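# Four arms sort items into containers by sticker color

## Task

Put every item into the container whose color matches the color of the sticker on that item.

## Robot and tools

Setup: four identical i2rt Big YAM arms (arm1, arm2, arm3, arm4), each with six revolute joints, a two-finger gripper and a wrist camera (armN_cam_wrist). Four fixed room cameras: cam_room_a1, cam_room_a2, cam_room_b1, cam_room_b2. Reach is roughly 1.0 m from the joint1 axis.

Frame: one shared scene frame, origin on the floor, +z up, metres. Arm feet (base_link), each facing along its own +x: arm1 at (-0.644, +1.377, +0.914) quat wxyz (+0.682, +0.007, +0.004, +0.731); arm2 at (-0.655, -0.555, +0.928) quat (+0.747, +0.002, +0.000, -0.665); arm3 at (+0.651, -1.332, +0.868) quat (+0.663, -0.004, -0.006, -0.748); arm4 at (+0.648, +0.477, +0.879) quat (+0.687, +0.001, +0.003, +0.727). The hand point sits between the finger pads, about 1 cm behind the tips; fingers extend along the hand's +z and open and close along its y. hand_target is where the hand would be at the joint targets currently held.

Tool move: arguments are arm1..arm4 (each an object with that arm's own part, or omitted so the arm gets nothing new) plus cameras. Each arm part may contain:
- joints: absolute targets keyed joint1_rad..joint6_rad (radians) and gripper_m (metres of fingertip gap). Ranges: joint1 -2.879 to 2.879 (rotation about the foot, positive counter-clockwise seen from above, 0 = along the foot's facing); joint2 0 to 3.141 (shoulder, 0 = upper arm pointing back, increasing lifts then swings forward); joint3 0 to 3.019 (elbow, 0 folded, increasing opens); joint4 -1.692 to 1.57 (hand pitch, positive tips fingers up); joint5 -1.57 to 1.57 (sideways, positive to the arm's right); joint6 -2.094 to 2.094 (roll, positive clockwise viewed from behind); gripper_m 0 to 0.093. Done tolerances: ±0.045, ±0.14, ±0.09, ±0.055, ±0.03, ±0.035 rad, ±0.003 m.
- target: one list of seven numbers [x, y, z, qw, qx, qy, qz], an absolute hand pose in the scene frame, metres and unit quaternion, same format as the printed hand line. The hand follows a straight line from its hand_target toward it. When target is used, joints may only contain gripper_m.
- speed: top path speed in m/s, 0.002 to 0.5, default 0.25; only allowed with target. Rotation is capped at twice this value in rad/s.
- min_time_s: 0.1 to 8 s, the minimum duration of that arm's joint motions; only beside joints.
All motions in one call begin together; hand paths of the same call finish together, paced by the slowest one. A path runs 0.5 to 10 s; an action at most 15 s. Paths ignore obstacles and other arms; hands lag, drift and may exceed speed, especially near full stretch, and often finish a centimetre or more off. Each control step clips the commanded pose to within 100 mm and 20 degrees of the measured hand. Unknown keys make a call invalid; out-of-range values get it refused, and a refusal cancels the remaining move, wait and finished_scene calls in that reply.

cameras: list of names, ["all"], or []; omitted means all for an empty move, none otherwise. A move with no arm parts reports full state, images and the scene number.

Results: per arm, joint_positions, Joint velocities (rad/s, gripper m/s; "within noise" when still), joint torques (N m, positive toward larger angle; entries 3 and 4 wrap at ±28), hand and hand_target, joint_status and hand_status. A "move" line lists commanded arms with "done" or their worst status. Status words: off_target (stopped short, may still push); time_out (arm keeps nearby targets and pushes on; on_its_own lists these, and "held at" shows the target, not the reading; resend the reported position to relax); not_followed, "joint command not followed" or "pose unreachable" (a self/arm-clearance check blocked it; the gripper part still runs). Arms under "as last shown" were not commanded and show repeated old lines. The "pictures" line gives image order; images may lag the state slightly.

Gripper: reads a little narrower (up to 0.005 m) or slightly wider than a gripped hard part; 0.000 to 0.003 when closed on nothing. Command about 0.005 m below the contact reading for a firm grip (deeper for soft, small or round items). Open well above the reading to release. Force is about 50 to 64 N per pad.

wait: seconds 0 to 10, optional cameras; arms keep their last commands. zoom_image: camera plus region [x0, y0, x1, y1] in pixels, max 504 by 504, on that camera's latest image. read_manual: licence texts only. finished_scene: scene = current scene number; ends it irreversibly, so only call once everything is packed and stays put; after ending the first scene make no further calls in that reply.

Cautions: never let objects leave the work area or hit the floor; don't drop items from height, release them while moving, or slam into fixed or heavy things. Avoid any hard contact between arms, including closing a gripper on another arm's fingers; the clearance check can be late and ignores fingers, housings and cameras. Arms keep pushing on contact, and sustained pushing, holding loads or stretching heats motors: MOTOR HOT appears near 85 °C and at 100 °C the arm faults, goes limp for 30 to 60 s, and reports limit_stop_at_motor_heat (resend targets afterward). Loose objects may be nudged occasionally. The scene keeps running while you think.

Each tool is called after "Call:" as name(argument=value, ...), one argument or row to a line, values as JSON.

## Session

Call:
move(
  cameras=["cam_room_a1","cam_room_a2","cam_room_b1","cam_room_b2"],
)

Call:
zoom_image(
  camera="cam_room_b1",
  region=[154, 320, 304, 420],
)

Call:
zoom_image(
  camera="cam_room_b2",
  region=[240, 310, 390, 410],
)

Scene clock: 0.00 s.
Joint torques (N m): no reading
Motor temperatures (°C): arm1=[20 23 27 23 21 21 21] | arm2=[23 24 26 22 22 20 23] | arm3=[24 23 24 23 24 23 23] | arm4=[22 22 24 22 24 21 24]
Heat: arm1: hottest joint3_rad 27 °C; arm2: hottest joint3_rad 26 °C; arm3: hottest joint1_rad 24 °C; arm4: hottest joint3_rad 24 °C.
Joint velocities: within noise
arm1.joint_positions: joint1_rad=+0.263 joint2_rad=+0.618 joint3_rad=+1.332 joint4_rad=-1.526 joint5_rad=+0.156 joint6_rad=+0.460 gripper_m=+0.09396
arm1.joint_status: not commanded
arm1.hand: x=-0.6788 y=+1.5838 z=+1.3925 quat_wxyz=(-0.203, +0.587, -0.716, -0.320) (m; scene frame)
arm1.hand_target: x=-0.6782 y=+1.5828 z=+1.4055 quat_wxyz=(-0.208, +0.582, -0.712, -0.334) (m; scene frame)
arm1.hand_status: not commanded
arm2.joint_positions: joint1_rad=+0.198 joint2_rad=+0.629 joint3_rad=+1.395 joint4_rad=-1.573 joint5_rad=-0.167 joint6_rad=+0.724 gripper_m=+0.09396
arm2.joint_status: not commanded
arm2.hand: x=-0.5668 y=-0.7391 z=+1.4233 quat_wxyz=(-0.378, -0.757, -0.533, +0.021) (m; scene frame)
arm2.hand_target: x=-0.5674 y=-0.7376 z=+1.4323 quat_wxyz=(-0.388, -0.753, -0.531, +0.025) (m; scene frame)
arm2.hand_status: not commanded
arm3.joint_positions: joint1_rad=-0.202 joint2_rad=+0.637 joint3_rad=+1.395 joint4_rad=-1.253 joint5_rad=-0.141 joint6_rad=+0.009 gripper_m=+0.09396
arm3.joint_status: not commanded
arm3.hand: x=+0.5932 y=-1.5705 z=+1.4269 quat_wxyz=(-0.354, -0.674, -0.524, +0.381) (m; scene frame)
arm3.hand_target: x=+0.5940 y=-1.5678 z=+1.4382 quat_wxyz=(-0.361, -0.668, -0.521, +0.391) (m; scene frame)
arm3.hand_status: not commanded
arm4.joint_positions: joint1_rad=+0.128 joint2_rad=+0.641 joint3_rad=+1.438 joint4_rad=-1.415 joint5_rad=-0.180 joint6_rad=-0.624 gripper_m=+0.09396
arm4.joint_status: not commanded
arm4.hand: x=+0.5789 y=+0.6954 z=+1.4214 quat_wxyz=(-0.341, +0.837, -0.292, -0.314) (m; scene frame)
arm4.hand_target: x=+0.5794 y=+0.6929 z=+1.4323 quat_wxyz=(-0.351, +0.831, -0.289, -0.319) (m; scene frame)
arm4.hand_status: not commanded
pictures: cam_room_a1, cam_room_a2, cam_room_b1, cam_room_b2
Images, in order (width x height): cam_room_a1 672x504, cam_room_a2 672x504, cam_room_b1 672x504, cam_room_b2 672x504.

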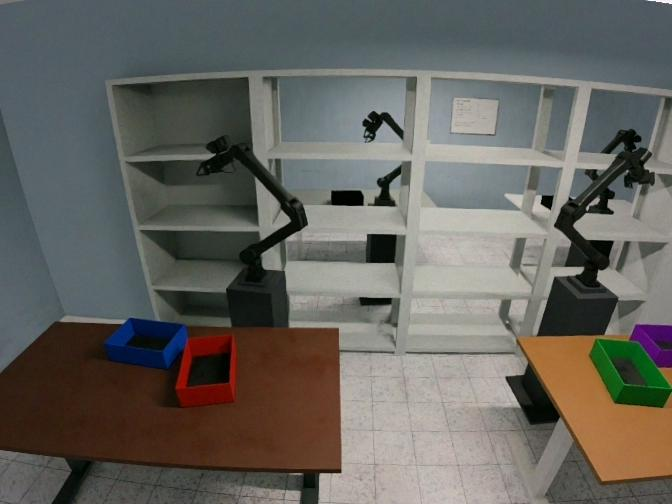

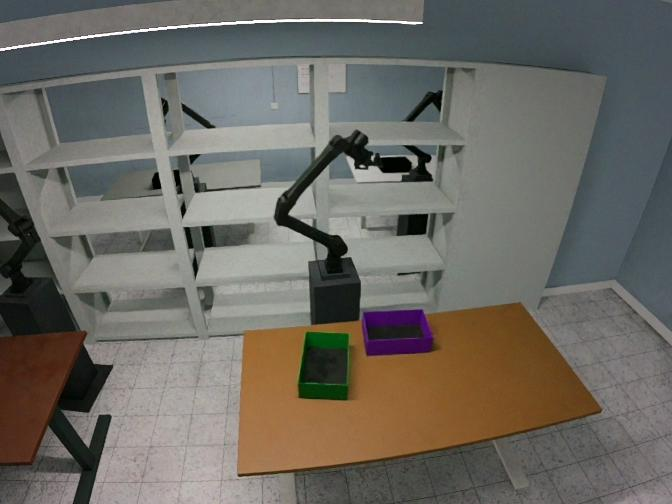

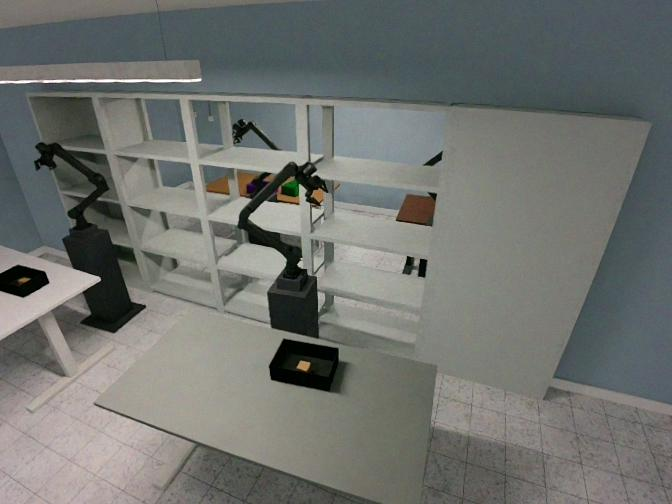

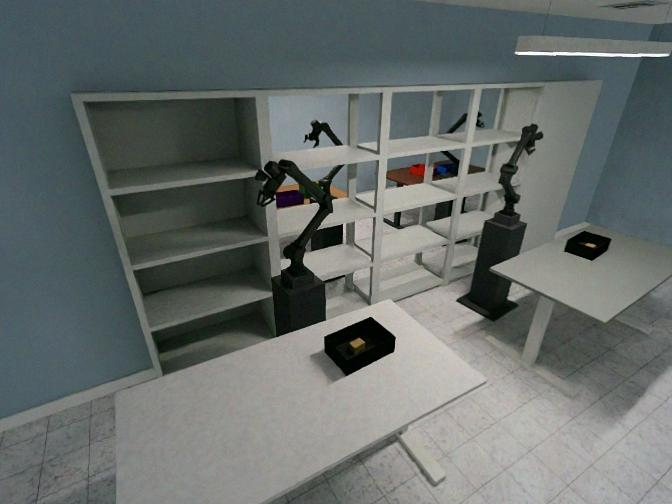

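Scaled by 3.360.

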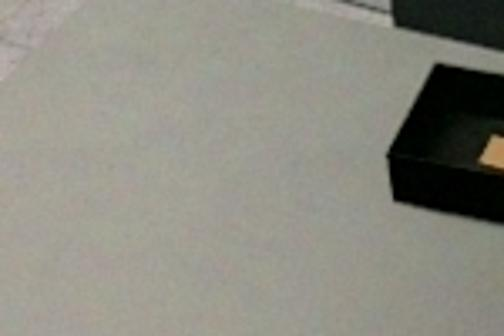

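Scaled by 3.360.

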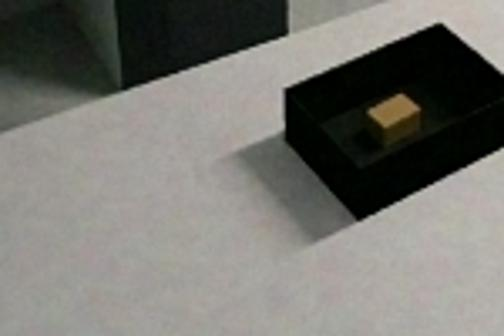

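Call:
zoom_image(
  camera="cam_room_b1",
  region=[264, 330, 344, 395],
)

Call:
zoom_image(
  camera="cam_room_b2",
  region=[330, 320, 390, 370],
)

Call:
zoom_image(
  camera="cam_room_b2",
  region=[560, 225, 620, 265],
)

Call:
zoom_image(
  camera="cam_room_b1",
  region=[0, 260, 50, 300],
)

Scaled by 6.300.

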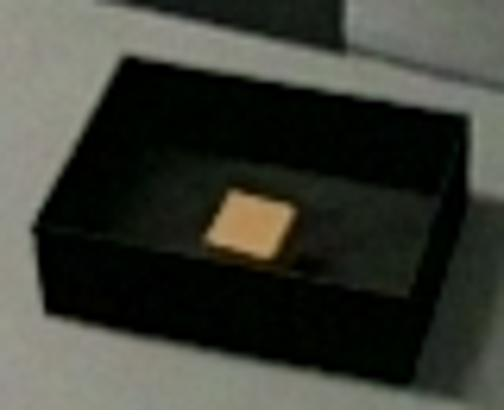

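Scaled by 8.400.

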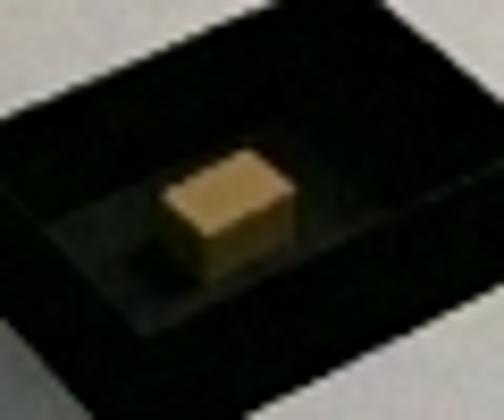

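Scaled by 8.400.

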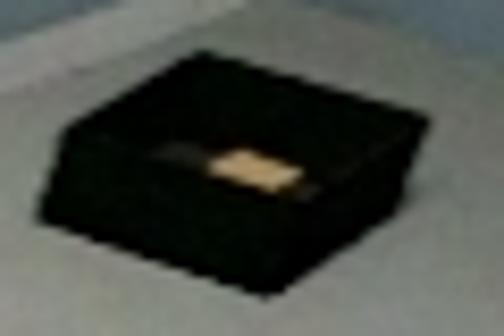

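Scaled by 10.080.

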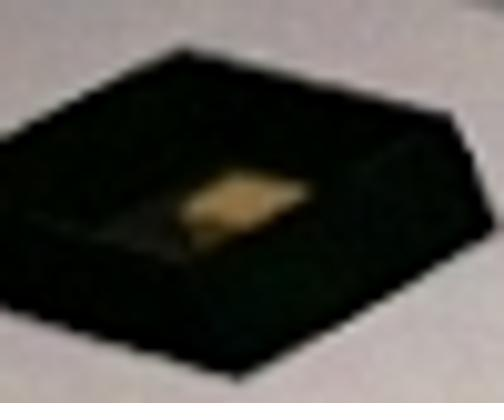

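Call:
move(
  arm1={"joints":{"joint1_rad":1.62,"joint2_rad":0.85,"joint3_rad":1.2,"joint4_rad":-1.5,"joint5_rad":0,"joint6_rad":0},"min_time_s":3},
  arm2={"joints":{"joint1_rad":-1.17,"joint2_rad":0.85,"joint3_rad":1.2,"joint4_rad":-1.5,"joint5_rad":0,"joint6_rad":0},"min_time_s":3},
  arm3={"joints":{"joint1_rad":-1.99,"joint2_rad":0.8,"joint3_rad":1.0,"joint4_rad":-1.15,"joint5_rad":0,"joint6_rad":0},"min_time_s":4},
  arm4={"joints":{"joint1_rad":0.87,"joint2_rad":0.8,"joint3_rad":1.0,"joint4_rad":-1.15,"joint5_rad":0,"joint6_rad":0},"min_time_s":4},
  cameras=[],
)

Call:
move(
  arm1={"target":[-1.14,1.316,1.06,-0.0148,-0.9683,-0.0592,0.2414],"speed":0.25},
  arm2={"target":[-1.194,-0.861,1.06,-0.0618,-0.9381,-0.2478,0.2339],"speed":0.25},
  cameras=["arm1_cam_wrist","arm2_cam_wrist"],
)

Scene clock: 26.67 s.
Joint torques (N m): arm1=[-1.32 0.44 10.8 1.72 -0.02 -0.04] | arm2=[0.38 -3.08 9.76 2.28 0.11 -0.08] | arm3=[0.67 -2.67 9.24 1.81 0.06 -0.12] | arm4=[1.26 -2.32 9.13 1.62 0.2 0.18]
Motor temperatures (°C): arm1=[20 23 30 23 21 21 21] | arm2=[23 24 28 22 22 20 23] | arm3=[24 23 25 23 24 23 23] | arm4=[22 22 28 22 24 21 24]
Heat: arm1: hottest joint3_rad 30 °C; arm2: hottest joint3_rad 28 °C; arm3: hottest joint3_rad 25 °C; arm4: hottest joint3_rad 28 °C.
move: arm1 done; arm2 done; arm3 done; arm4 done
Joint velocities: within noise
arm1.joint_positions: joint1_rad=+1.614 joint2_rad=+0.843 joint3_rad=+1.199 joint4_rad=-1.516 joint5_rad=+0.001 joint6_rad=+0.008 gripper_m=+0.09397
arm1.joint_status: all done
arm1.hand: x=-0.9141 y=+1.3460 z=+1.2823 quat_wxyz=(+0.010, +0.976, +0.051, -0.211) (m; scene frame)
arm1.hand_target: x=-0.9191 y=+1.3435 z=+1.2828 quat_wxyz=(+0.011, +0.975, +0.058, -0.216) (m; scene frame)
arm1.hand_status: not commanded
arm2.joint_positions: joint1_rad=-1.167 joint2_rad=+0.840 joint3_rad=+1.213 joint4_rad=-1.517 joint5_rad=-0.003 joint6_rad=+0.014 gripper_m=+0.09396
arm2.joint_status: all done
arm2.hand: x=-0.8966 y=-0.6949 z=+1.2984 quat_wxyz=(-0.056, -0.946, -0.246, +0.202) (m; scene frame)
arm2.hand_target: x=-0.9019 y=-0.6962 z=+1.2918 quat_wxyz=(-0.052, -0.946, -0.251, +0.201) (m; scene frame)
arm2.hand_status: not commanded
arm3.joint_positions: joint1_rad=-1.980 joint2_rad=+0.792 joint3_rad=+1.005 joint4_rad=-1.166 joint5_rad=-0.001 joint6_rad=+0.008 gripper_m=+0.09397
arm3.joint_status: all done
arm3.hand: x=+0.3735 y=-1.1644 z=+1.1913 quat_wxyz=(+0.072, -0.919, +0.255, +0.292) (m; scene frame)
arm3.hand_target: x=+0.3719 y=-1.1596 z=+1.1883 quat_wxyz=(+0.075, -0.918, +0.256, +0.292) (m; scene frame)
arm3.hand_status: not commanded
arm4.joint_positions: joint1_rad=+0.865 joint2_rad=+0.790 joint3_rad=+0.999 joint4_rad=-1.168 joint5_rad=-0.004 joint6_rad=-0.014 gripper_m=+0.09396
arm4.joint_status: all done
arm4.hand: x=+0.3948 y=+0.6716 z=+1.2034 quat_wxyz=(-0.094, +0.905, -0.298, -0.287) (m; scene frame)
arm4.hand_target: x=+0.3896 y=+0.6742 z=+1.2032 quat_wxyz=(-0.094, +0.903, -0.302, -0.291) (m; scene frame)
arm4.hand_status: not commanded
pictures: none
No camera images: "cameras" was empty.

Scene clock: 28.97 s.
Joint torques (N m): arm1=[-1.38 -9.47 12.18 1.73 -0.04 -0.05] | arm2=[0.32 -16.56 15.17 2.14 0.05 -0.07] | arm3=[0.62 -2.9 9.21 1.88 0.07 -0.13] | arm4=[1.14 -2.2 9.13 1.62 0.21 0.16]
Motor temperatures (°C): arm1=[20 23 30 23 21 21 21] | arm2=[23 24 29 22 22 20 23] | arm3=[24 23 25 23 24 23 23] | arm4=[22 22 28 22 24 21 24]
Heat: arm1: hottest joint3_rad 30 °C; arm2: hottest joint3_rad 29 °C; arm3: hottest joint3_rad 25 °C; arm4: hottest joint3_rad 28 °C.
move: arm1 off_target; arm2 off_target
Joint velocities: within noise
arm1.joint_positions: joint1_rad=+1.614 joint2_rad=+1.445 joint3_rad=+0.999 joint4_rad=-0.694 joint5_rad=-0.003 joint6_rad=+0.008 gripper_m=+0.09397
arm1.joint_status: not commanded
arm1.hand: x=-1.1284 y=+1.3223 z=+1.0461 quat_wxyz=(+0.012, +0.974, +0.051, -0.221) (m; scene frame)
arm1.hand_target: x=-1.1394 y=+1.3161 z=+1.0601 quat_wxyz=(+0.015, +0.969, +0.059, -0.241) (m; scene frame)
arm1.hand_status: off_target (0.019 m and 2.6 deg from the pose sent, 0.318 m and 3.8 deg at the start)
arm2.joint_positions: joint1_rad=-1.167 joint2_rad=+1.705 joint3_rad=+1.285 joint4_rad=-0.712 joint5_rad=-0.003 joint6_rad=+0.014 gripper_m=+0.09396
arm2.joint_status: not commanded
arm2.hand: x=-1.1703 y=-0.8515 z=+1.0424 quat_wxyz=(-0.058, -0.945, -0.245, +0.208) (m; scene frame)
arm2.hand_target: x=-1.1926 y=-0.8601 z=+1.0606 quat_wxyz=(-0.062, -0.938, -0.248, +0.234) (m; scene frame)
arm2.hand_status: off_target (0.031 m and 3.1 deg from the pose sent, 0.416 m and 3.8 deg at the start)
arm3, arm4: as last shown
pictures: arm1_cam_wrist, arm2_cam_wrist
Images, in order (width x height): arm1_cam_wrist 672x504, arm2_cam_wrist 672x504.

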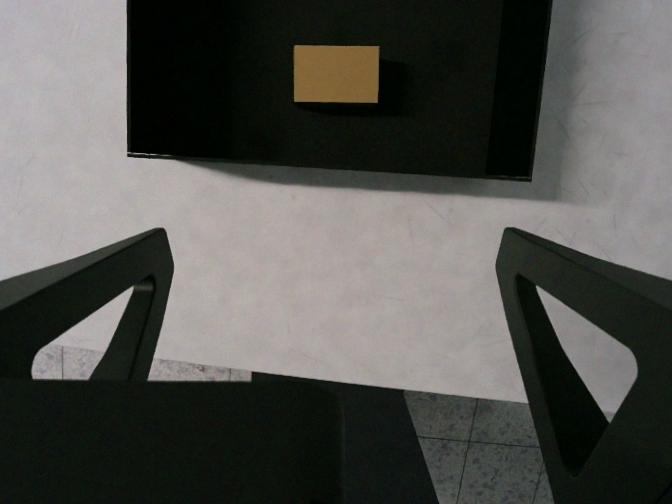

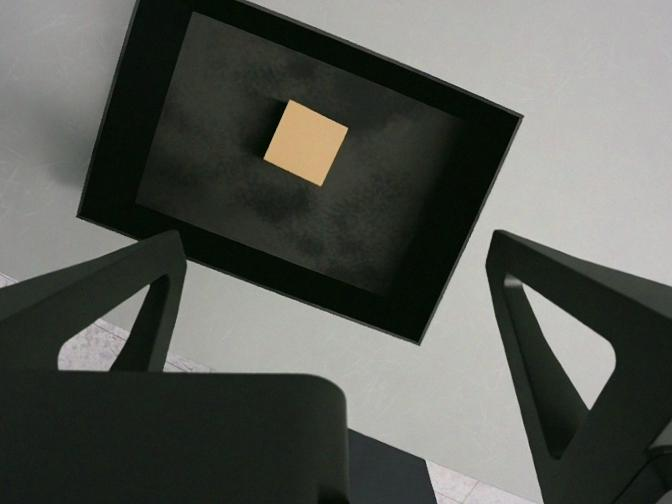

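Call:
move(
  arm1={"target":[-1.211,1.313,0.892,-0.0109,-0.9767,-0.0512,0.2076],"speed":0.2},
  arm2={"target":[-1.169,-0.904,0.886,-0.0105,-0.9693,-0.0423,0.2417],"speed":0.2},
  cameras=["arm1_cam_wrist","arm2_cam_wrist"],
)

Scene clock: 52.57 s.
Joint torques (N m): arm1=[-1.73 -12.81 12.15 1.61 0.05 0.07] | arm2=[1.03 -18.43 8.75 2.24 0.42 0.22] | arm3=[0.62 -2.67 9.22 1.85 0.07 -0.13] | arm4=[1.44 -2.14 9.24 1.5 0.17 0.16]
Motor temperatures (°C): arm1=[20 23 31 23 21 21 21] | arm2=[23 25 33 22 22 20 23] | arm3=[24 23 27 23 24 23 23] | arm4=[22 22 31 22 24 21 24]
Heat: arm1: hottest joint3_rad 31 °C; arm2: hottest joint3_rad 33 °C; arm3: hottest joint3_rad 27 °C; arm4: hottest joint3_rad 31 °C.
move: arm1 off_target; arm2 done
Joint velocities: within noise
arm1.joint_positions: joint1_rad=+1.614 joint2_rad=+1.881 joint3_rad=+1.046 joint4_rad=-0.393 joint5_rad=-0.002 joint6_rad=+0.008 gripper_m=+0.09397
arm1.joint_status: not commanded
arm1.hand: x=-1.1829 y=+1.3170 z=+0.8761 quat_wxyz=(+0.009, +0.983, +0.052, -0.178) (m; scene frame)
arm1.hand_target: x=-1.2096 y=+1.3132 z=+0.8931 quat_wxyz=(+0.011, +0.977, +0.051, -0.208) (m; scene frame)
arm1.hand_status: off_target (0.033 m and 3.5 deg from the pose sent, 0.175 m and 1.6 deg at the start)
arm2.joint_positions: joint1_rad=-1.022 joint2_rad=+1.988 joint3_rad=+1.246 joint4_rad=-0.405 joint5_rad=+0.256 joint6_rad=+0.512 gripper_m=+0.09397
arm2.joint_status: not commanded
arm2.hand: x=-1.1692 y=-0.9022 z=+0.8963 quat_wxyz=(-0.011, -0.969, -0.048, +0.242) (m; scene frame)
arm2.hand_target: x=-1.1688 y=-0.9040 z=+0.8861 quat_wxyz=(-0.011, -0.969, -0.042, +0.242) (m; scene frame)
arm2.hand_status: done (0.010 m and 0.7 deg from the pose sent, 0.165 m and 24.4 deg at the start)
arm3, arm4: as last shown
pictures: arm1_cam_wrist, arm2_cam_wrist
Images, in order (width x height): arm1_cam_wrist 672x504, arm2_cam_wrist 672x504.

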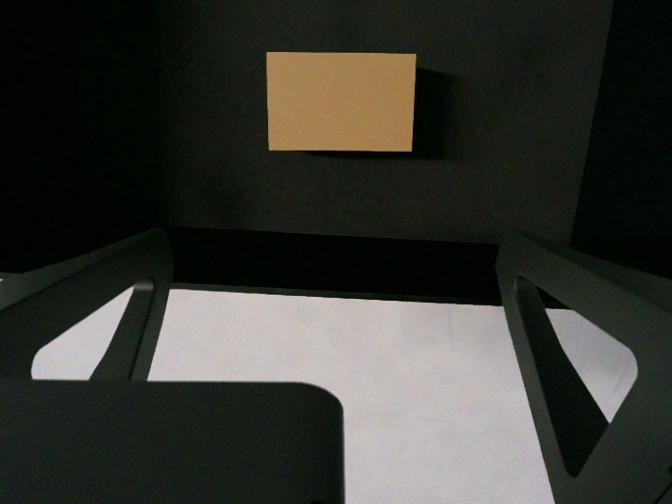

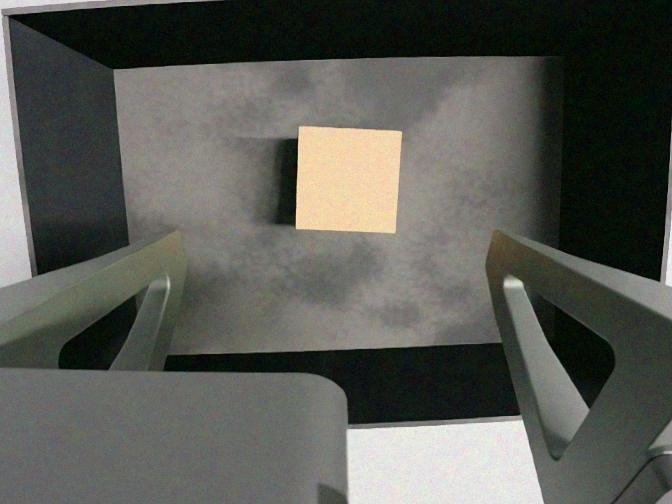

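Call:
move(
  arm1={"target":[-1.262,1.311,0.772,-0.0109,-0.9767,-0.0512,0.2076],"speed":0.12},
  arm2={"target":[-1.210,-0.902,0.758,-0.0051,-0.9722,-0.0212,0.2334],"speed":0.12},
  cameras=["arm1_cam_wrist","arm2_cam_wrist"],
)

Scene clock: 63.57 s.
Joint torques (N m): arm1=[-2.32 -15.21 10.14 1.69 0.03 0] | arm2=[0.15 -19.78 10.45 2.13 0.08 0.22] | arm3=[0.62 -2.73 9.24 1.83 0.08 -0.13] | arm4=[1.32 -2.26 9.09 1.47 0.2 0.17]
Motor temperatures (°C): arm1=[20 24 32 23 21 21 21] | arm2=[23 25 33 22 22 20 23] | arm3=[24 23 28 23 24 23 23] | arm4=[22 22 32 22 24 21 24]
Heat: arm1: hottest joint3_rad 32 °C; arm2: hottest joint3_rad 33 °C; arm3: hottest joint3_rad 28 °C; arm4: hottest joint3_rad 32 °C.
move: arm1 off_target; arm2 off_target
Joint velocities: within noise
arm1.joint_positions: joint1_rad=+1.614 joint2_rad=+2.211 joint3_rad=+1.210 joint4_rad=-0.216 joint5_rad=-0.002 joint6_rad=+0.008 gripper_m=+0.09397
arm1.joint_status: not commanded
arm1.hand: x=-1.2369 y=+1.3115 z=+0.7626 quat_wxyz=(+0.010, +0.982, +0.051, -0.183) (m; scene frame)
arm1.hand_target: x=-1.2610 y=+1.3112 z=+0.7729 quat_wxyz=(+0.011, +0.977, +0.051, -0.208) (m; scene frame)
arm1.hand_status: off_target (0.027 m and 2.9 deg from the pose sent, 0.131 m and 3.5 deg at the start)
arm2.joint_positions: joint1_rad=-1.055 joint2_rad=+2.291 joint3_rad=+1.346 joint4_rad=-0.249 joint5_rad=+0.254 joint6_rad=+0.516 gripper_m=+0.09397
arm2.joint_status: not commanded
arm2.hand: x=-1.1933 y=-0.8950 z=+0.7612 quat_wxyz=(+0.005, -0.974, -0.034, +0.223) (m; scene frame)
arm2.hand_target: x=-1.2093 y=-0.9014 z=+0.7585 quat_wxyz=(-0.005, -0.972, -0.021, +0.233) (m; scene frame)
arm2.hand_status: off_target (0.018 m and 2.2 deg from the pose sent, 0.144 m and 3.3 deg at the start)
arm3, arm4: as last shown
pictures: arm1_cam_wrist, arm2_cam_wrist
Images, in order (width x height): arm1_cam_wrist 672x504, arm2_cam_wrist 672x504.

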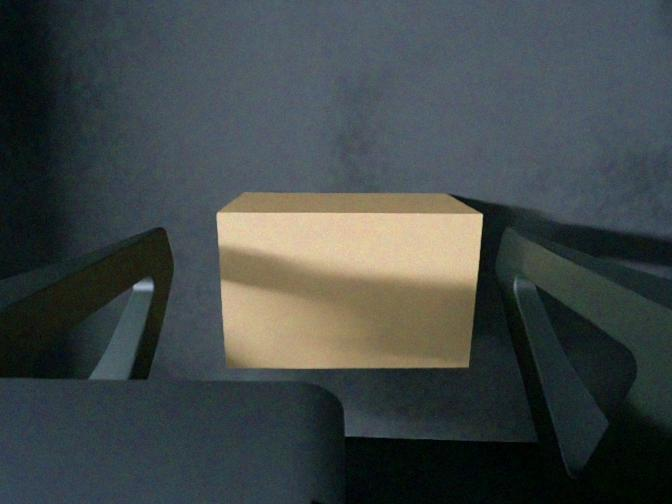

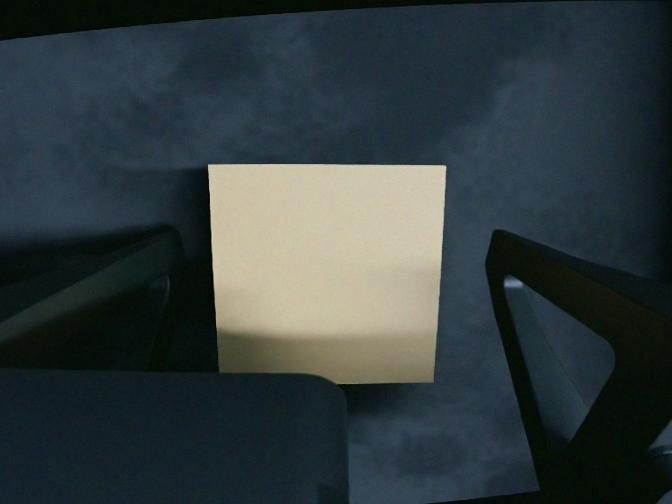

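Call:
move(
  arm1={"joints":{"gripper_m":0.06}},
  arm2={"joints":{"gripper_m":0.042}},
)

Call:
move(
  arm1={"target":[-1.13,1.32,1.0,-0.0109,-0.9767,-0.0512,0.2076],"speed":0.2},
  arm2={"target":[-1.10,-0.85,1.0,-0.0051,-0.9722,-0.0212,0.2334],"speed":0.2},
  cameras=["arm1_cam_wrist","arm2_cam_wrist"],
)

Call:
move(
  arm1={"joints":{"joint2_rad":0.8,"joint3_rad":1.0,"joint4_rad":0.1,"joint5_rad":0,"joint6_rad":0},"min_time_s":2.0},
  arm2={"joints":{"joint1_rad":-1.4,"joint2_rad":0.8,"joint3_rad":1.0,"joint4_rad":0.1,"joint5_rad":0,"joint6_rad":0},"min_time_s":2.0},
  cameras=["cam_room_b1","cam_room_b2"],
)

Scene clock: 79.43 s.
Joint torques (N m): arm1=[-2.43 -15.38 10.33 1.55 -0.04 0.01] | arm2=[0.15 -20.01 10.36 2.1 0.16 0.2] | arm3=[0.62 -2.78 9.24 1.81 0.06 -0.12] | arm4=[1.26 -2.73 9.14 1.52 0.2 0.19]
Motor temperatures (°C): arm1=[20 24 33 23 21 21 21] | arm2=[23 25 32 22 22 20 23] | arm3=[24 23 28 23 24 23 23] | arm4=[22 22 33 22 24 21 24]
Heat: arm1: hottest joint3_rad 33 °C; arm2: hottest joint3_rad 32 °C; arm3: hottest joint3_rad 28 °C; arm4: hottest joint3_rad 33 °C.
move: arm1 off_target; arm2 off_target
Joint velocities: within noise
arm1.joint_positions: joint1_rad=+1.614 joint2_rad=+2.211 joint3_rad=+1.210 joint4_rad=-0.216 joint5_rad=-0.002 joint6_rad=+0.008 gripper_m=+0.06787
arm1.joint_status: gripper_m off_target (ended at +0.06790, target +0.06000)
arm1.hand: x=-1.2370 y=+1.3115 z=+0.7626 quat_wxyz=(+0.010, +0.982, +0.051, -0.183) (m; scene frame)
arm1.hand_target: x=-1.2610 y=+1.3112 z=+0.7729 quat_wxyz=(+0.011, +0.977, +0.051, -0.208) (m; scene frame)
arm1.hand_status: not commanded
arm2.joint_positions: joint1_rad=-1.055 joint2_rad=+2.291 joint3_rad=+1.347 joint4_rad=-0.249 joint5_rad=+0.253 joint6_rad=+0.517 gripper_m=+0.05345
arm2.joint_status: gripper_m off_target (ended at +0.05347, target +0.04200)
arm2.hand: x=-1.1936 y=-0.8957 z=+0.7615 quat_wxyz=(+0.004, -0.974, -0.033, +0.223) (m; scene frame)
arm2.hand_target: x=-1.2094 y=-0.9015 z=+0.7585 quat_wxyz=(-0.005, -0.972, -0.021, +0.233) (m; scene frame)
arm2.hand_status: not commanded
arm3, arm4: as last shown
pictures: none

Scene clock: 81.47 s.
Joint torques (N m): arm1=[-0.62 -9.82 9.87 0.61 0.14 0.09] | arm2=[1.49 -16.03 8.98 1.06 0.44 0.22] | arm3=[0.73 -2.9 9.25 1.83 0.07 -0.12] | arm4=[1.49 -2.43 9.25 1.46 0.22 0.2]
Motor temperatures (°C): arm1=[20 24 33 23 21 21 21] | arm2=[23 25 32 22 22 20 23] | arm3=[24 23 28 23 24 23 23] | arm4=[22 22 33 22 24 21 24]
Heat: arm1: hottest joint3_rad 33 °C; arm2: hottest joint3_rad 32 °C; arm3: hottest joint3_rad 28 °C; arm4: hottest joint3_rad 33 °C.
move: arm1 done; arm2 done
Joint velocities: within noise
arm1.joint_positions: joint1_rad=+1.614 joint2_rad=+1.526 joint3_rad=+0.953 joint4_rad=-0.591 joint5_rad=+0.000 joint6_rad=+0.008 gripper_m=+0.06790
arm1.joint_status: not commanded
arm1.hand: x=-1.1312 y=+1.3226 z=+0.9983 quat_wxyz=(+0.011, +0.977, +0.051, -0.209) (m; scene frame)
arm1.hand_target: x=-1.1300 y=+1.3201 z=+1.0001 quat_wxyz=(+0.011, +0.977, +0.051, -0.208) (m; scene frame)
arm1.hand_status: done (0.003 m and 0.2 deg from the pose sent, 0.261 m and 2.8 deg at the start)
arm2.joint_positions: joint1_rad=-1.024 joint2_rad=+1.641 joint3_rad=+1.083 joint4_rad=-0.594 joint5_rad=+0.266 joint6_rad=+0.560 gripper_m=+0.05345
arm2.joint_status: not commanded
arm2.hand: x=-1.1078 y=-0.8509 z=+1.0064 quat_wxyz=(-0.011, -0.970, -0.023, +0.242) (m; scene frame)
arm2.hand_target: x=-1.1001 y=-0.8499 z=+1.0001 quat_wxyz=(-0.005, -0.972, -0.021, +0.234) (m; scene frame)
arm2.hand_status: done (0.010 m and 1.2 deg from the pose sent, 0.260 m and 2.1 deg at the start)
arm3, arm4: as last shown
pictures: arm1_cam_wrist, arm2_cam_wrist
Images, in order (width x height): arm1_cam_wrist 672x504, arm2_cam_wrist 672x504.

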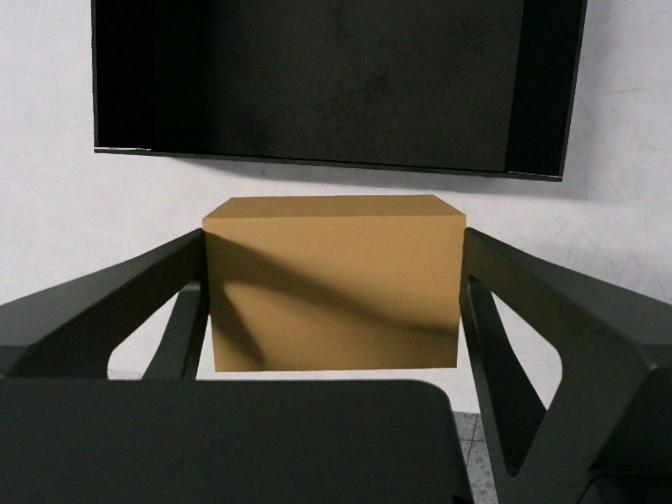

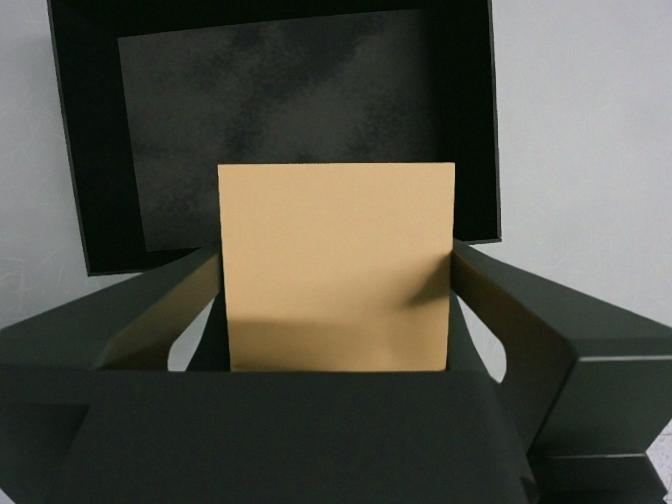

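Scene clock: 84.07 s.
Joint torques (N m): arm1=[-1.49 -0.62 16.34 2.35 0.03 -0.06] | arm2=[0.26 -3.78 11.07 3.11 -0.18 -0.07] | arm3=[0.56 -2.73 9.2 1.84 0.07 -0.12] | arm4=[1.26 -2.37 9.1 1.48 0.21 0.16]
Motor temperatures (°C): arm1=[20 24 33 23 21 21 21] | arm2=[23 25 32 22 22 20 23] | arm3=[24 23 28 23 24 23 23] | arm4=[22 22 33 22 24 21 24]
Heat: arm1: hottest joint3_rad 33 °C; arm2: hottest joint3_rad 32 °C; arm3: hottest joint3_rad 28 °C; arm4: hottest joint3_rad 33 °C.
move: arm1 done; arm2 done
Joint velocities: within noise
arm1.joint_positions: joint1_rad=+1.614 joint2_rad=+0.795 joint3_rad=+0.949 joint4_rad=+0.082 joint5_rad=+0.000 joint6_rad=+0.007 gripper_m=+0.06791
arm1.joint_status: all done
arm1.hand: x=-1.0560 y=+1.3289 z=+1.4854 quat_wxyz=(+0.046, +0.612, +0.034, -0.789) (m; scene frame)
arm1.hand_target: x=-1.0497 y=+1.3270 z=+1.5188 quat_wxyz=(+0.046, +0.586, +0.036, -0.808) (m; scene frame)
arm1.hand_status: not commanded
arm2.joint_positions: joint1_rad=-1.394 joint2_rad=+0.791 joint3_rad=+1.010 joint4_rad=+0.081 joint5_rad=+0.004 joint6_rad=+0.015 gripper_m=+0.05343
arm2.joint_status: all done
arm2.hand: x=-1.0525 y=-0.6760 z=+1.5309 quat_wxyz=(-0.122, -0.589, -0.082, +0.795) (m; scene frame)
arm2.hand_target: x=-1.0574 y=-0.6755 z=+1.5256 quat_wxyz=(-0.114, -0.588, -0.086, +0.796) (m; scene frame)
arm2.hand_status: not commanded
arm3, arm4: as last shown
pictures: cam_room_b1, cam_room_b2
Images, in order (width x height): cam_room_b1 672x504, cam_room_b2 672x504.

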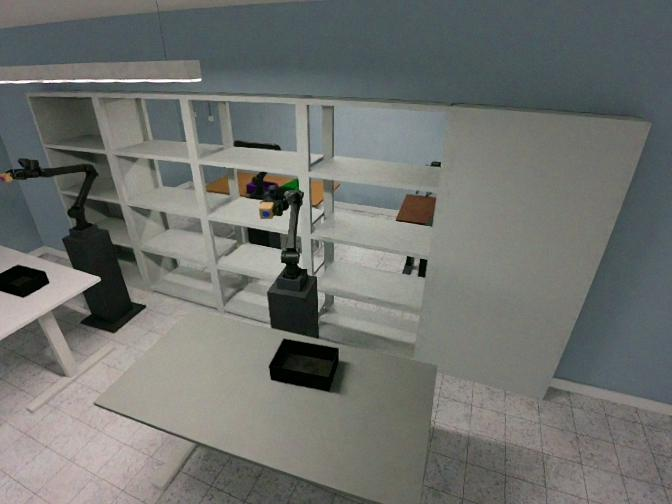

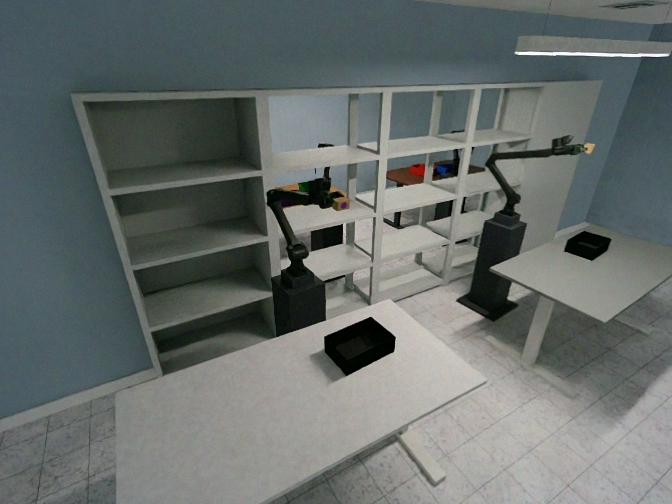

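Call:
zoom_image(
  camera="cam_room_b1",
  region=[245, 190, 305, 235],
)

Call:
zoom_image(
  camera="cam_room_b2",
  region=[310, 175, 370, 220],
)

Scaled by 8.400.

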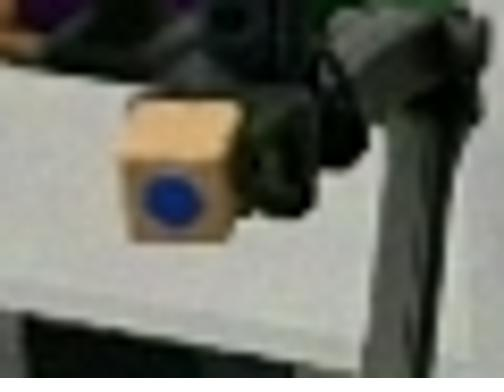

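Scaled by 8.400.

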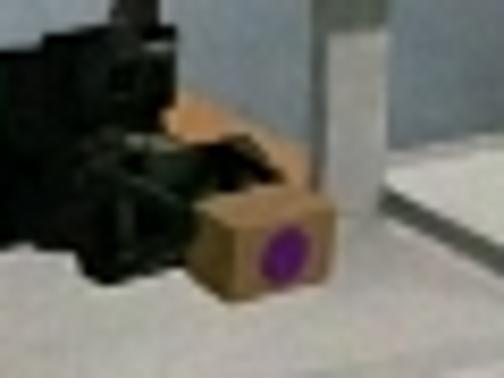

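Call:
move(
  arm1={"joints":{"joint1_rad":-2.21,"joint2_rad":0.8,"joint3_rad":1.0,"joint4_rad":-1.2},"min_time_s":3.5},
  arm2={"joints":{"joint1_rad":0.92,"joint2_rad":0.8,"joint3_rad":1.0,"joint4_rad":-1.15},"min_time_s":3.5},
  cameras=["arm1_cam_wrist","arm2_cam_wrist"],
)

Call:
move(
  arm1={"target":[-0.21,1.095,1.14,0.2000,0.2752,0.9386,-0.0587],"speed":0.2},
  arm2={"target":[-0.21,-0.815,1.14,0.2334,0.2544,0.9363,-0.0634],"speed":0.2},
)

Call:
move(
  arm1={"target":[0.02,0.95,1.11,0.2000,0.2752,0.9386,-0.0587],"speed":0.15},
  arm2={"target":[0.01,-0.945,1.11,0.2334,0.2544,0.9363,-0.0634],"speed":0.15},
  cameras=["arm1_cam_wrist","arm2_cam_wrist"],
)

Call:
move(
  arm1={"target":[0.015,0.955,1.05,0.1833,0.2764,0.9427,-0.0538],"speed":0.08},
  arm2={"target":[0.0,-0.943,1.045,0.2171,0.2555,0.9403,-0.059],"speed":0.08},
)

Scene clock: 105.87 s.
Joint torques (N m): arm1=[-2.37 0.03 16.08 0.94 -0.03 -0.07] | arm2=[0.85 -3.25 10.74 1.47 -0.05 -0.07] | arm3=[0.67 -2.84 9.21 1.83 0.07 -0.12] | arm4=[1.73 -2.02 9.11 1.47 0.19 0.15]
Motor temperatures (°C): arm1=[20 24 33 23 21 21 22] | arm2=[23 25 33 22 22 20 24] | arm3=[24 23 29 23 24 23 23] | arm4=[22 22 34 22 24 21 24]
Heat: arm1: hottest joint3_rad 33 °C; arm2: hottest joint3_rad 33 °C; arm3: hottest joint3_rad 29 °C; arm4: hottest joint3_rad 34 °C.
move: arm1 done; arm2 done
Joint velocities: within noise
arm1.joint_positions: joint1_rad=-2.205 joint2_rad=+0.795 joint3_rad=+0.949 joint4_rad=-1.192 joint5_rad=+0.001 joint6_rad=+0.007 gripper_m=+0.06794
arm1.joint_status: all done
arm1.hand: x=-0.3790 y=+1.2108 z=+1.2029 quat_wxyz=(-0.245, -0.272, -0.928, +0.074) (m; scene frame)
arm1.hand_target: x=-0.3739 y=+1.2061 z=+1.2261 quat_wxyz=(-0.263, -0.269, -0.923, +0.080) (m; scene frame)
arm1.hand_status: not commanded
arm2.joint_positions: joint1_rad=+0.919 joint2_rad=+0.791 joint3_rad=+1.010 joint4_rad=-1.139 joint5_rad=+0.000 joint6_rad=+0.014 gripper_m=+0.05335
arm2.joint_status: all done
arm2.hand: x=-0.3746 y=-0.7234 z=+1.2615 quat_wxyz=(-0.310, -0.257, -0.912, +0.081) (m; scene frame)
arm2.hand_target: x=-0.3759 y=-0.7222 z=+1.2517 quat_wxyz=(-0.295, -0.252, -0.918, +0.079) (m; scene frame)
arm2.hand_status: not commanded
arm3, arm4: as last shown
pictures: arm1_cam_wrist, arm2_cam_wrist
Images, in order (width x height): arm1_cam_wrist 672x504, arm2_cam_wrist 672x504.

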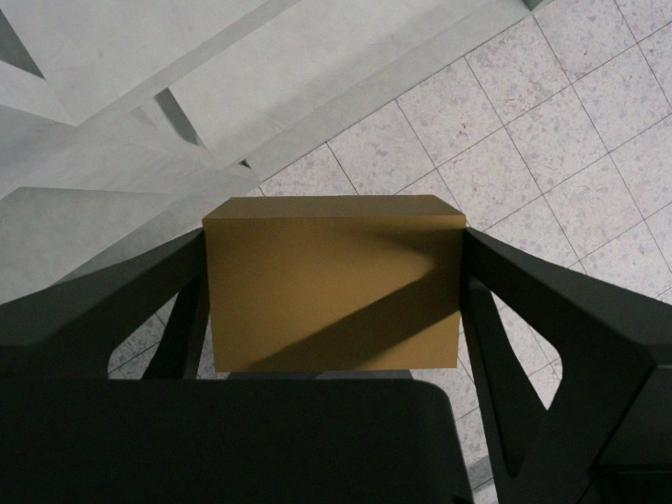

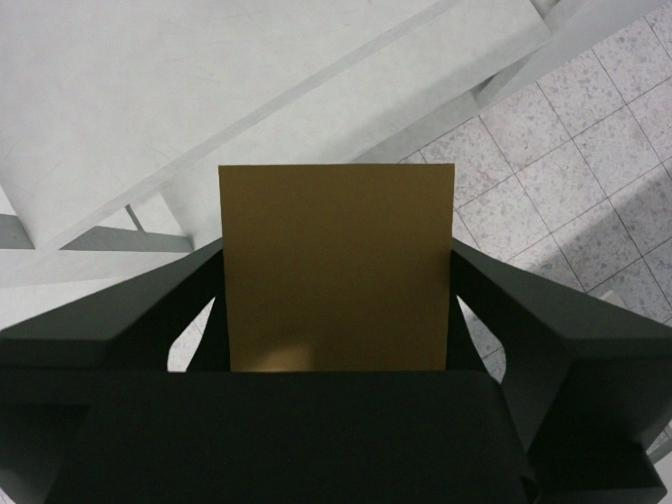

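Scene clock: 107.63 s.
Joint torques (N m): arm1=[-2.84 -9.58 16.75 1.28 -0.07 -0.04] | arm2=[1.32 -12.16 16.34 2.22 0.16 -0.02] | arm3=[0.56 -2.78 9.26 1.81 0.07 -0.13] | arm4=[0.97 -2.2 9.28 1.66 0.21 0.13]
Motor temperatures (°C): arm1=[20 24 34 23 21 21 22] | arm2=[23 25 33 22 22 20 24] | arm3=[24 23 29 23 24 23 23] | arm4=[22 22 34 22 24 21 24]
Heat: arm1: hottest joint3_rad 34 °C; arm2: hottest joint3_rad 33 °C; arm3: hottest joint3_rad 29 °C; arm4: hottest joint3_rad 34 °C.
move: arm1 off_target; arm2 off_target
Joint velocities: within noise
arm1.joint_positions: joint1_rad=-2.210 joint2_rad=+1.417 joint3_rad=+1.201 joint4_rad=-0.999 joint5_rad=-0.008 joint6_rad=-0.001 gripper_m=+0.06794
arm1.joint_status: not commanded
arm1.hand: x=-0.2276 y=+1.1127 z=+1.1073 quat_wxyz=(-0.163, -0.276, -0.946, +0.047) (m; scene frame)
arm1.hand_target: x=-0.2120 y=+1.0962 z=+1.1405 quat_wxyz=(-0.200, -0.275, -0.938, +0.059) (m; scene frame)
arm1.hand_status: off_target (0.041 m and 4.6 deg from the pose sent, 0.214 m and 5.6 deg at the start)
arm2.joint_positions: joint1_rad=+0.922 joint2_rad=+1.389 joint3_rad=+1.114 joint4_rad=-0.876 joint5_rad=+0.003 joint6_rad=+0.014 gripper_m=+0.05336
arm2.joint_status: not commanded
arm2.hand: x=-0.2346 y=-0.8048 z=+1.1129 quat_wxyz=(-0.201, -0.264, -0.942, +0.053) (m; scene frame)
arm2.hand_target: x=-0.2120 y=-0.8139 z=+1.1406 quat_wxyz=(-0.234, -0.255, -0.936, +0.064) (m; scene frame)
arm2.hand_status: off_target (0.038 m and 4.1 deg from the pose sent, 0.224 m and 9.4 deg at the start)
arm3.joint_positions: joint1_rad=-1.980 joint2_rad=+0.792 joint3_rad=+1.005 joint4_rad=-1.166 joint5_rad=-0.001 joint6_rad=+0.008 gripper_m=+0.09397
arm3.joint_status: not commanded
arm3.hand: x=+0.3735 y=-1.1644 z=+1.1913 quat_wxyz=(+0.072, -0.919, +0.255, +0.292) (m; scene frame)
arm3.hand_target: x=+0.3719 y=-1.1596 z=+1.1883 quat_wxyz=(+0.075, -0.918, +0.256, +0.292) (m; scene frame)
arm3.hand_status: not commanded
arm4.joint_positions: joint1_rad=+0.865 joint2_rad=+0.790 joint3_rad=+0.999 joint4_rad=-1.168 joint5_rad=-0.004 joint6_rad=-0.014 gripper_m=+0.09396
arm4.joint_status: not commanded
arm4.hand: x=+0.3948 y=+0.6716 z=+1.2034 quat_wxyz=(-0.094, +0.905, -0.298, -0.287) (m; scene frame)
arm4.hand_target: x=+0.3896 y=+0.6742 z=+1.2032 quat_wxyz=(-0.094, +0.903, -0.302, -0.291) (m; scene frame)
arm4.hand_status: not commanded
pictures: none

Scene clock: 110.40 s.
Joint torques (N m): arm1=[-2.49 -19.9 17.37 0.55 0.09 0.05] | arm2=[1.14 -21.95 17.13 1.14 0.08 -0.05] | arm3=[0.56 -2.84 9.18 1.78 0.07 -0.12] | arm4=[1.26 -2.73 9.11 1.54 0.21 0.18]
Motor temperatures (°C): arm1=[20 24 35 23 21 21 22] | arm2=[23 25 33 22 22 20 24] | arm3=[24 23 29 23 24 23 23] | arm4=[22 22 34 22 24 21 24]
Heat: arm1: hottest joint3_rad 35 °C; arm2: hottest joint3_rad 33 °C; arm3: hottest joint3_rad 29 °C; arm4: hottest joint3_rad 34 °C.
move: arm1 off_target; arm2 off_target
Joint velocities: within noise
arm1.joint_positions: joint1_rad=-2.210 joint2_rad=+2.191 joint3_rad=+2.225 joint4_rad=-1.218 joint5_rad=-0.008 joint6_rad=-0.001 gripper_m=+0.06794
arm1.joint_status: not commanded
arm1.hand: x=+0.0095 y=+0.9603 z=+1.0848 quat_wxyz=(-0.177, -0.275, -0.944, +0.051) (m; scene frame)
arm1.hand_target: x=+0.0185 y=+0.9509 z=+1.1102 quat_wxyz=(-0.201, -0.275, -0.938, +0.059) (m; scene frame)
arm1.hand_status: off_target (0.029 m and 2.8 deg from the pose sent, 0.296 m and 4.6 deg at the start)
arm2.joint_positions: joint1_rad=+0.922 joint2_rad=+2.071 joint3_rad=+1.972 joint4_rad=-1.009 joint5_rad=+0.003 joint6_rad=+0.014 gripper_m=+0.05335
arm2.joint_status: not commanded
arm2.hand: x=-0.0063 y=-0.9392 z=+1.0985 quat_wxyz=(-0.222, -0.263, -0.937, +0.058) (m; scene frame)
arm2.hand_target: x=+0.0088 y=-0.9444 z=+1.1101 quat_wxyz=(-0.234, -0.255, -0.936, +0.064) (m; scene frame)
arm2.hand_status: off_target (0.021 m and 1.8 deg from the pose sent, 0.282 m and 4.1 deg at the start)
arm3, arm4: as last shown
pictures: arm1_cam_wrist, arm2_cam_wrist
Images, in order (width x height): arm1_cam_wrist 672x504, arm2_cam_wrist 672x504.

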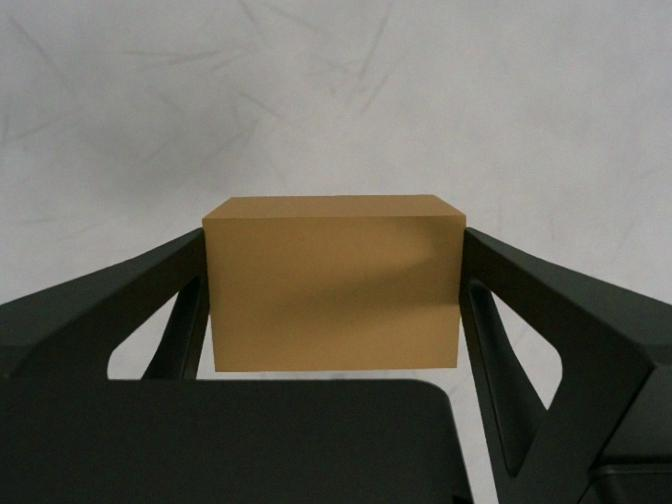

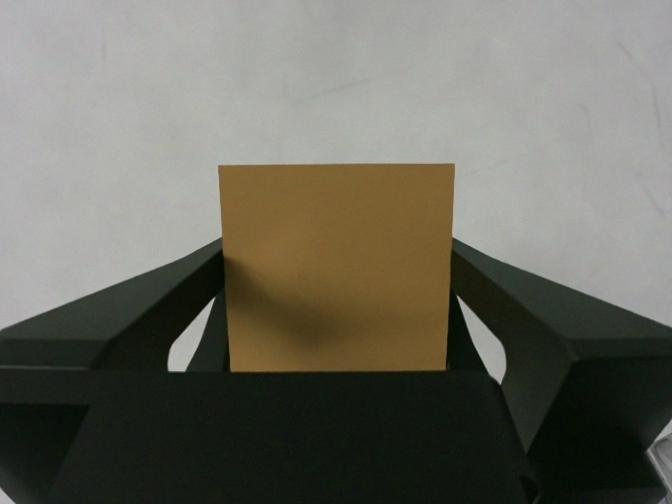

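Scene clock: 111.80 s.
Joint torques (N m): arm1=[-2.08 -19.66 11.59 1.55 0.06 0.08] | arm2=[0.73 -22.01 10.89 2.5 -0.04 -0.08] | arm3=[0.56 -2.73 9.18 1.83 0.07 -0.12] | arm4=[1.2 -2.61 9.2 1.59 0.21 0.14]
Motor temperatures (°C): arm1=[20 24 35 23 21 21 22] | arm2=[23 25 33 22 22 20 24] | arm3=[24 23 29 23 24 23 23] | arm4=[22 22 35 22 24 21 24]
Heat: arm1: hottest joint3_rad 35 °C; arm2: hottest joint3_rad 33 °C; arm3: hottest joint3_rad 29 °C; arm4: hottest joint3_rad 35 °C.
move: arm1 done; arm2 off_target
Joint velocities: within noise
arm1.joint_positions: joint1_rad=-2.210 joint2_rad=+2.199 joint3_rad=+2.160 joint4_rad=-1.142 joint5_rad=-0.008 joint6_rad=-0.001 gripper_m=+0.06794
arm1.joint_status: not commanded
arm1.hand: x=+0.0114 y=+0.9588 z=+1.0555 quat_wxyz=(-0.179, -0.275, -0.943, +0.052) (m; scene frame)
arm1.hand_target: x=+0.0149 y=+0.9551 z=+1.0501 quat_wxyz=(-0.183, -0.276, -0.942, +0.054) (m; scene frame)
arm1.hand_status: done (0.008 m and 0.5 deg from the pose sent, 0.036 m and 0.8 deg at the start)
arm2.joint_positions: joint1_rad=+0.922 joint2_rad=+2.093 joint3_rad=+1.923 joint4_rad=-0.933 joint5_rad=+0.003 joint6_rad=+0.011 gripper_m=+0.05336
arm2.joint_status: not commanded
arm2.hand: x=-0.0028 y=-0.9411 z=+1.0667 quat_wxyz=(-0.224, -0.262, -0.937, +0.059) (m; scene frame)
arm2.hand_target: x=-0.0008 y=-0.9427 z=+1.0451 quat_wxyz=(-0.217, -0.256, -0.940, +0.059) (m; scene frame)
arm2.hand_status: off_target (0.022 m and 1.1 deg from the pose sent, 0.054 m and 1.1 deg at the start)
arm3, arm4: as last shown
pictures: none

Call:
move(
  arm1={"target":[0.015,0.955,1.025,0.1833,0.2764,0.9427,-0.0538],"speed":0.06},
  arm2={"target":[0.0,-0.943,1.018,0.2171,0.2555,0.9403,-0.059],"speed":0.06},
)

Call:
move(
  arm1={"target":[0.015,0.955,1.010,0.1833,0.2764,0.9427,-0.0538],"speed":0.05},
  arm2={"target":[0.0,-0.943,1.0,0.2171,0.2555,0.9403,-0.059],"speed":0.05},
)

Scene clock: 116.80 s.
Joint torques (N m): arm1=[-2.55 -19.78 11.33 1.54 0.06 0.03] | arm2=[0.73 -21.89 10.48 2.5 -0.05 -0.08] | arm3=[0.79 -2.96 9.22 1.85 0.06 -0.13] | arm4=[1.44 -2.37 9.03 1.52 0.21 0.19]
Motor temperatures (°C): arm1=[20 25 35 23 21 21 22] | arm2=[23 26 33 22 22 20 24] | arm3=[24 23 29 23 24 23 23] | arm4=[22 22 35 22 24 21 24]
Heat: arm1: hottest joint3_rad 35 °C; arm2: hottest joint3_rad 33 °C; arm3: hottest joint3_rad 29 °C; arm4: hottest joint3_rad 35 °C.
move: arm1 done; arm2 off_target
Joint velocities: within noise
arm1.joint_positions: joint1_rad=-2.210 joint2_rad=+2.203 joint3_rad=+2.109 joint4_rad=-1.081 joint5_rad=-0.008 joint6_rad=-0.001 gripper_m=+0.06794
arm1.joint_status: not commanded
arm1.hand: x=+0.0120 y=+0.9582 z=+1.0338 quat_wxyz=(-0.182, -0.275, -0.943, +0.053) (m; scene frame)
arm1.hand_target: x=+0.0148 y=+0.9550 z=+1.0251 quat_wxyz=(-0.183, -0.276, -0.942, +0.054) (m; scene frame)
arm1.hand_status: done (0.010 m and 0.2 deg from the pose sent, 0.031 m and 0.5 deg at the start)
arm2.joint_positions: joint1_rad=+0.922 joint2_rad=+2.108 joint3_rad=+1.884 joint4_rad=-0.872 joint5_rad=+0.003 joint6_rad=+0.011 gripper_m=+0.05336
arm2.joint_status: not commanded
arm2.hand: x=-0.0012 y=-0.9419 z=+1.0437 quat_wxyz=(-0.227, -0.262, -0.936, +0.060) (m; scene frame)
arm2.hand_target: x=-0.0008 y=-0.9427 z=+1.0185 quat_wxyz=(-0.217, -0.256, -0.940, +0.059) (m; scene frame)
arm2.hand_status: off_target (0.026 m and 1.4 deg from the pose sent, 0.049 m and 1.1 deg at the start)
arm3, arm4: as last shown
pictures: none

Scene clock: 117.77 s.
Joint torques (N m): arm1=[-1.96 -19.08 9.78 1.87 0.08 0.04] | arm2=[0.73 -21.36 10.06 2.5 -0.06 -0.07] | arm3=[0.67 -2.73 9.22 1.85 0.08 -0.13] | arm4=[1.32 -2.84 9.33 1.51 0.21 0.17]
Motor temperatures (°C): arm1=[20 25 35 23 21 21 22] | arm2=[23 26 33 22 22 20 24] | arm3=[24 23 29 23 24 23 23] | arm4=[22 22 35 22 24 21 24]
Heat: arm1: hottest joint3_rad 35 °C; arm2: hottest joint3_rad 33 °C; arm3: hottest joint3_rad 29 °C; arm4: hottest joint3_rad 35 °C.
move: arm1 off_target; arm2 off_target
Joint velocities: within noise
arm1.joint_positions: joint1_rad=-2.210 joint2_rad=+2.203 joint3_rad=+2.100 joint4_rad=-1.051 joint5_rad=-0.008 joint6_rad=-0.001 gripper_m=+0.06794
arm1.joint_status: not commanded
arm1.hand: x=+0.0154 y=+0.9560 z=+1.0319 quat_wxyz=(-0.191, -0.274, -0.941, +0.055) (m; scene frame)
arm1.hand_target: x=+0.0145 y=+0.9553 z=+1.0102 quat_wxyz=(-0.183, -0.276, -0.942, +0.054) (m; scene frame)
arm1.hand_status: off_target (0.022 m and 1.0 deg from the pose sent, 0.024 m and 0.3 deg at the start)
arm2.joint_positions: joint1_rad=+0.922 joint2_rad=+2.113 joint3_rad=+1.863 joint4_rad=-0.833 joint5_rad=+0.003 joint6_rad=+0.010 gripper_m=+0.05336
arm2.joint_status: not commanded
arm2.hand: x=+0.0007 y=-0.9430 z=+1.0343 quat_wxyz=(-0.234, -0.261, -0.935, +0.062) (m; scene frame)
arm2.hand_target: x=-0.0013 y=-0.9424 z=+1.0007 quat_wxyz=(-0.217, -0.256, -0.940, +0.059) (m; scene frame)
arm2.hand_status: off_target (0.034 m and 2.1 deg from the pose sent, 0.044 m and 1.4 deg at the start)
arm3, arm4: as last shown
pictures: none


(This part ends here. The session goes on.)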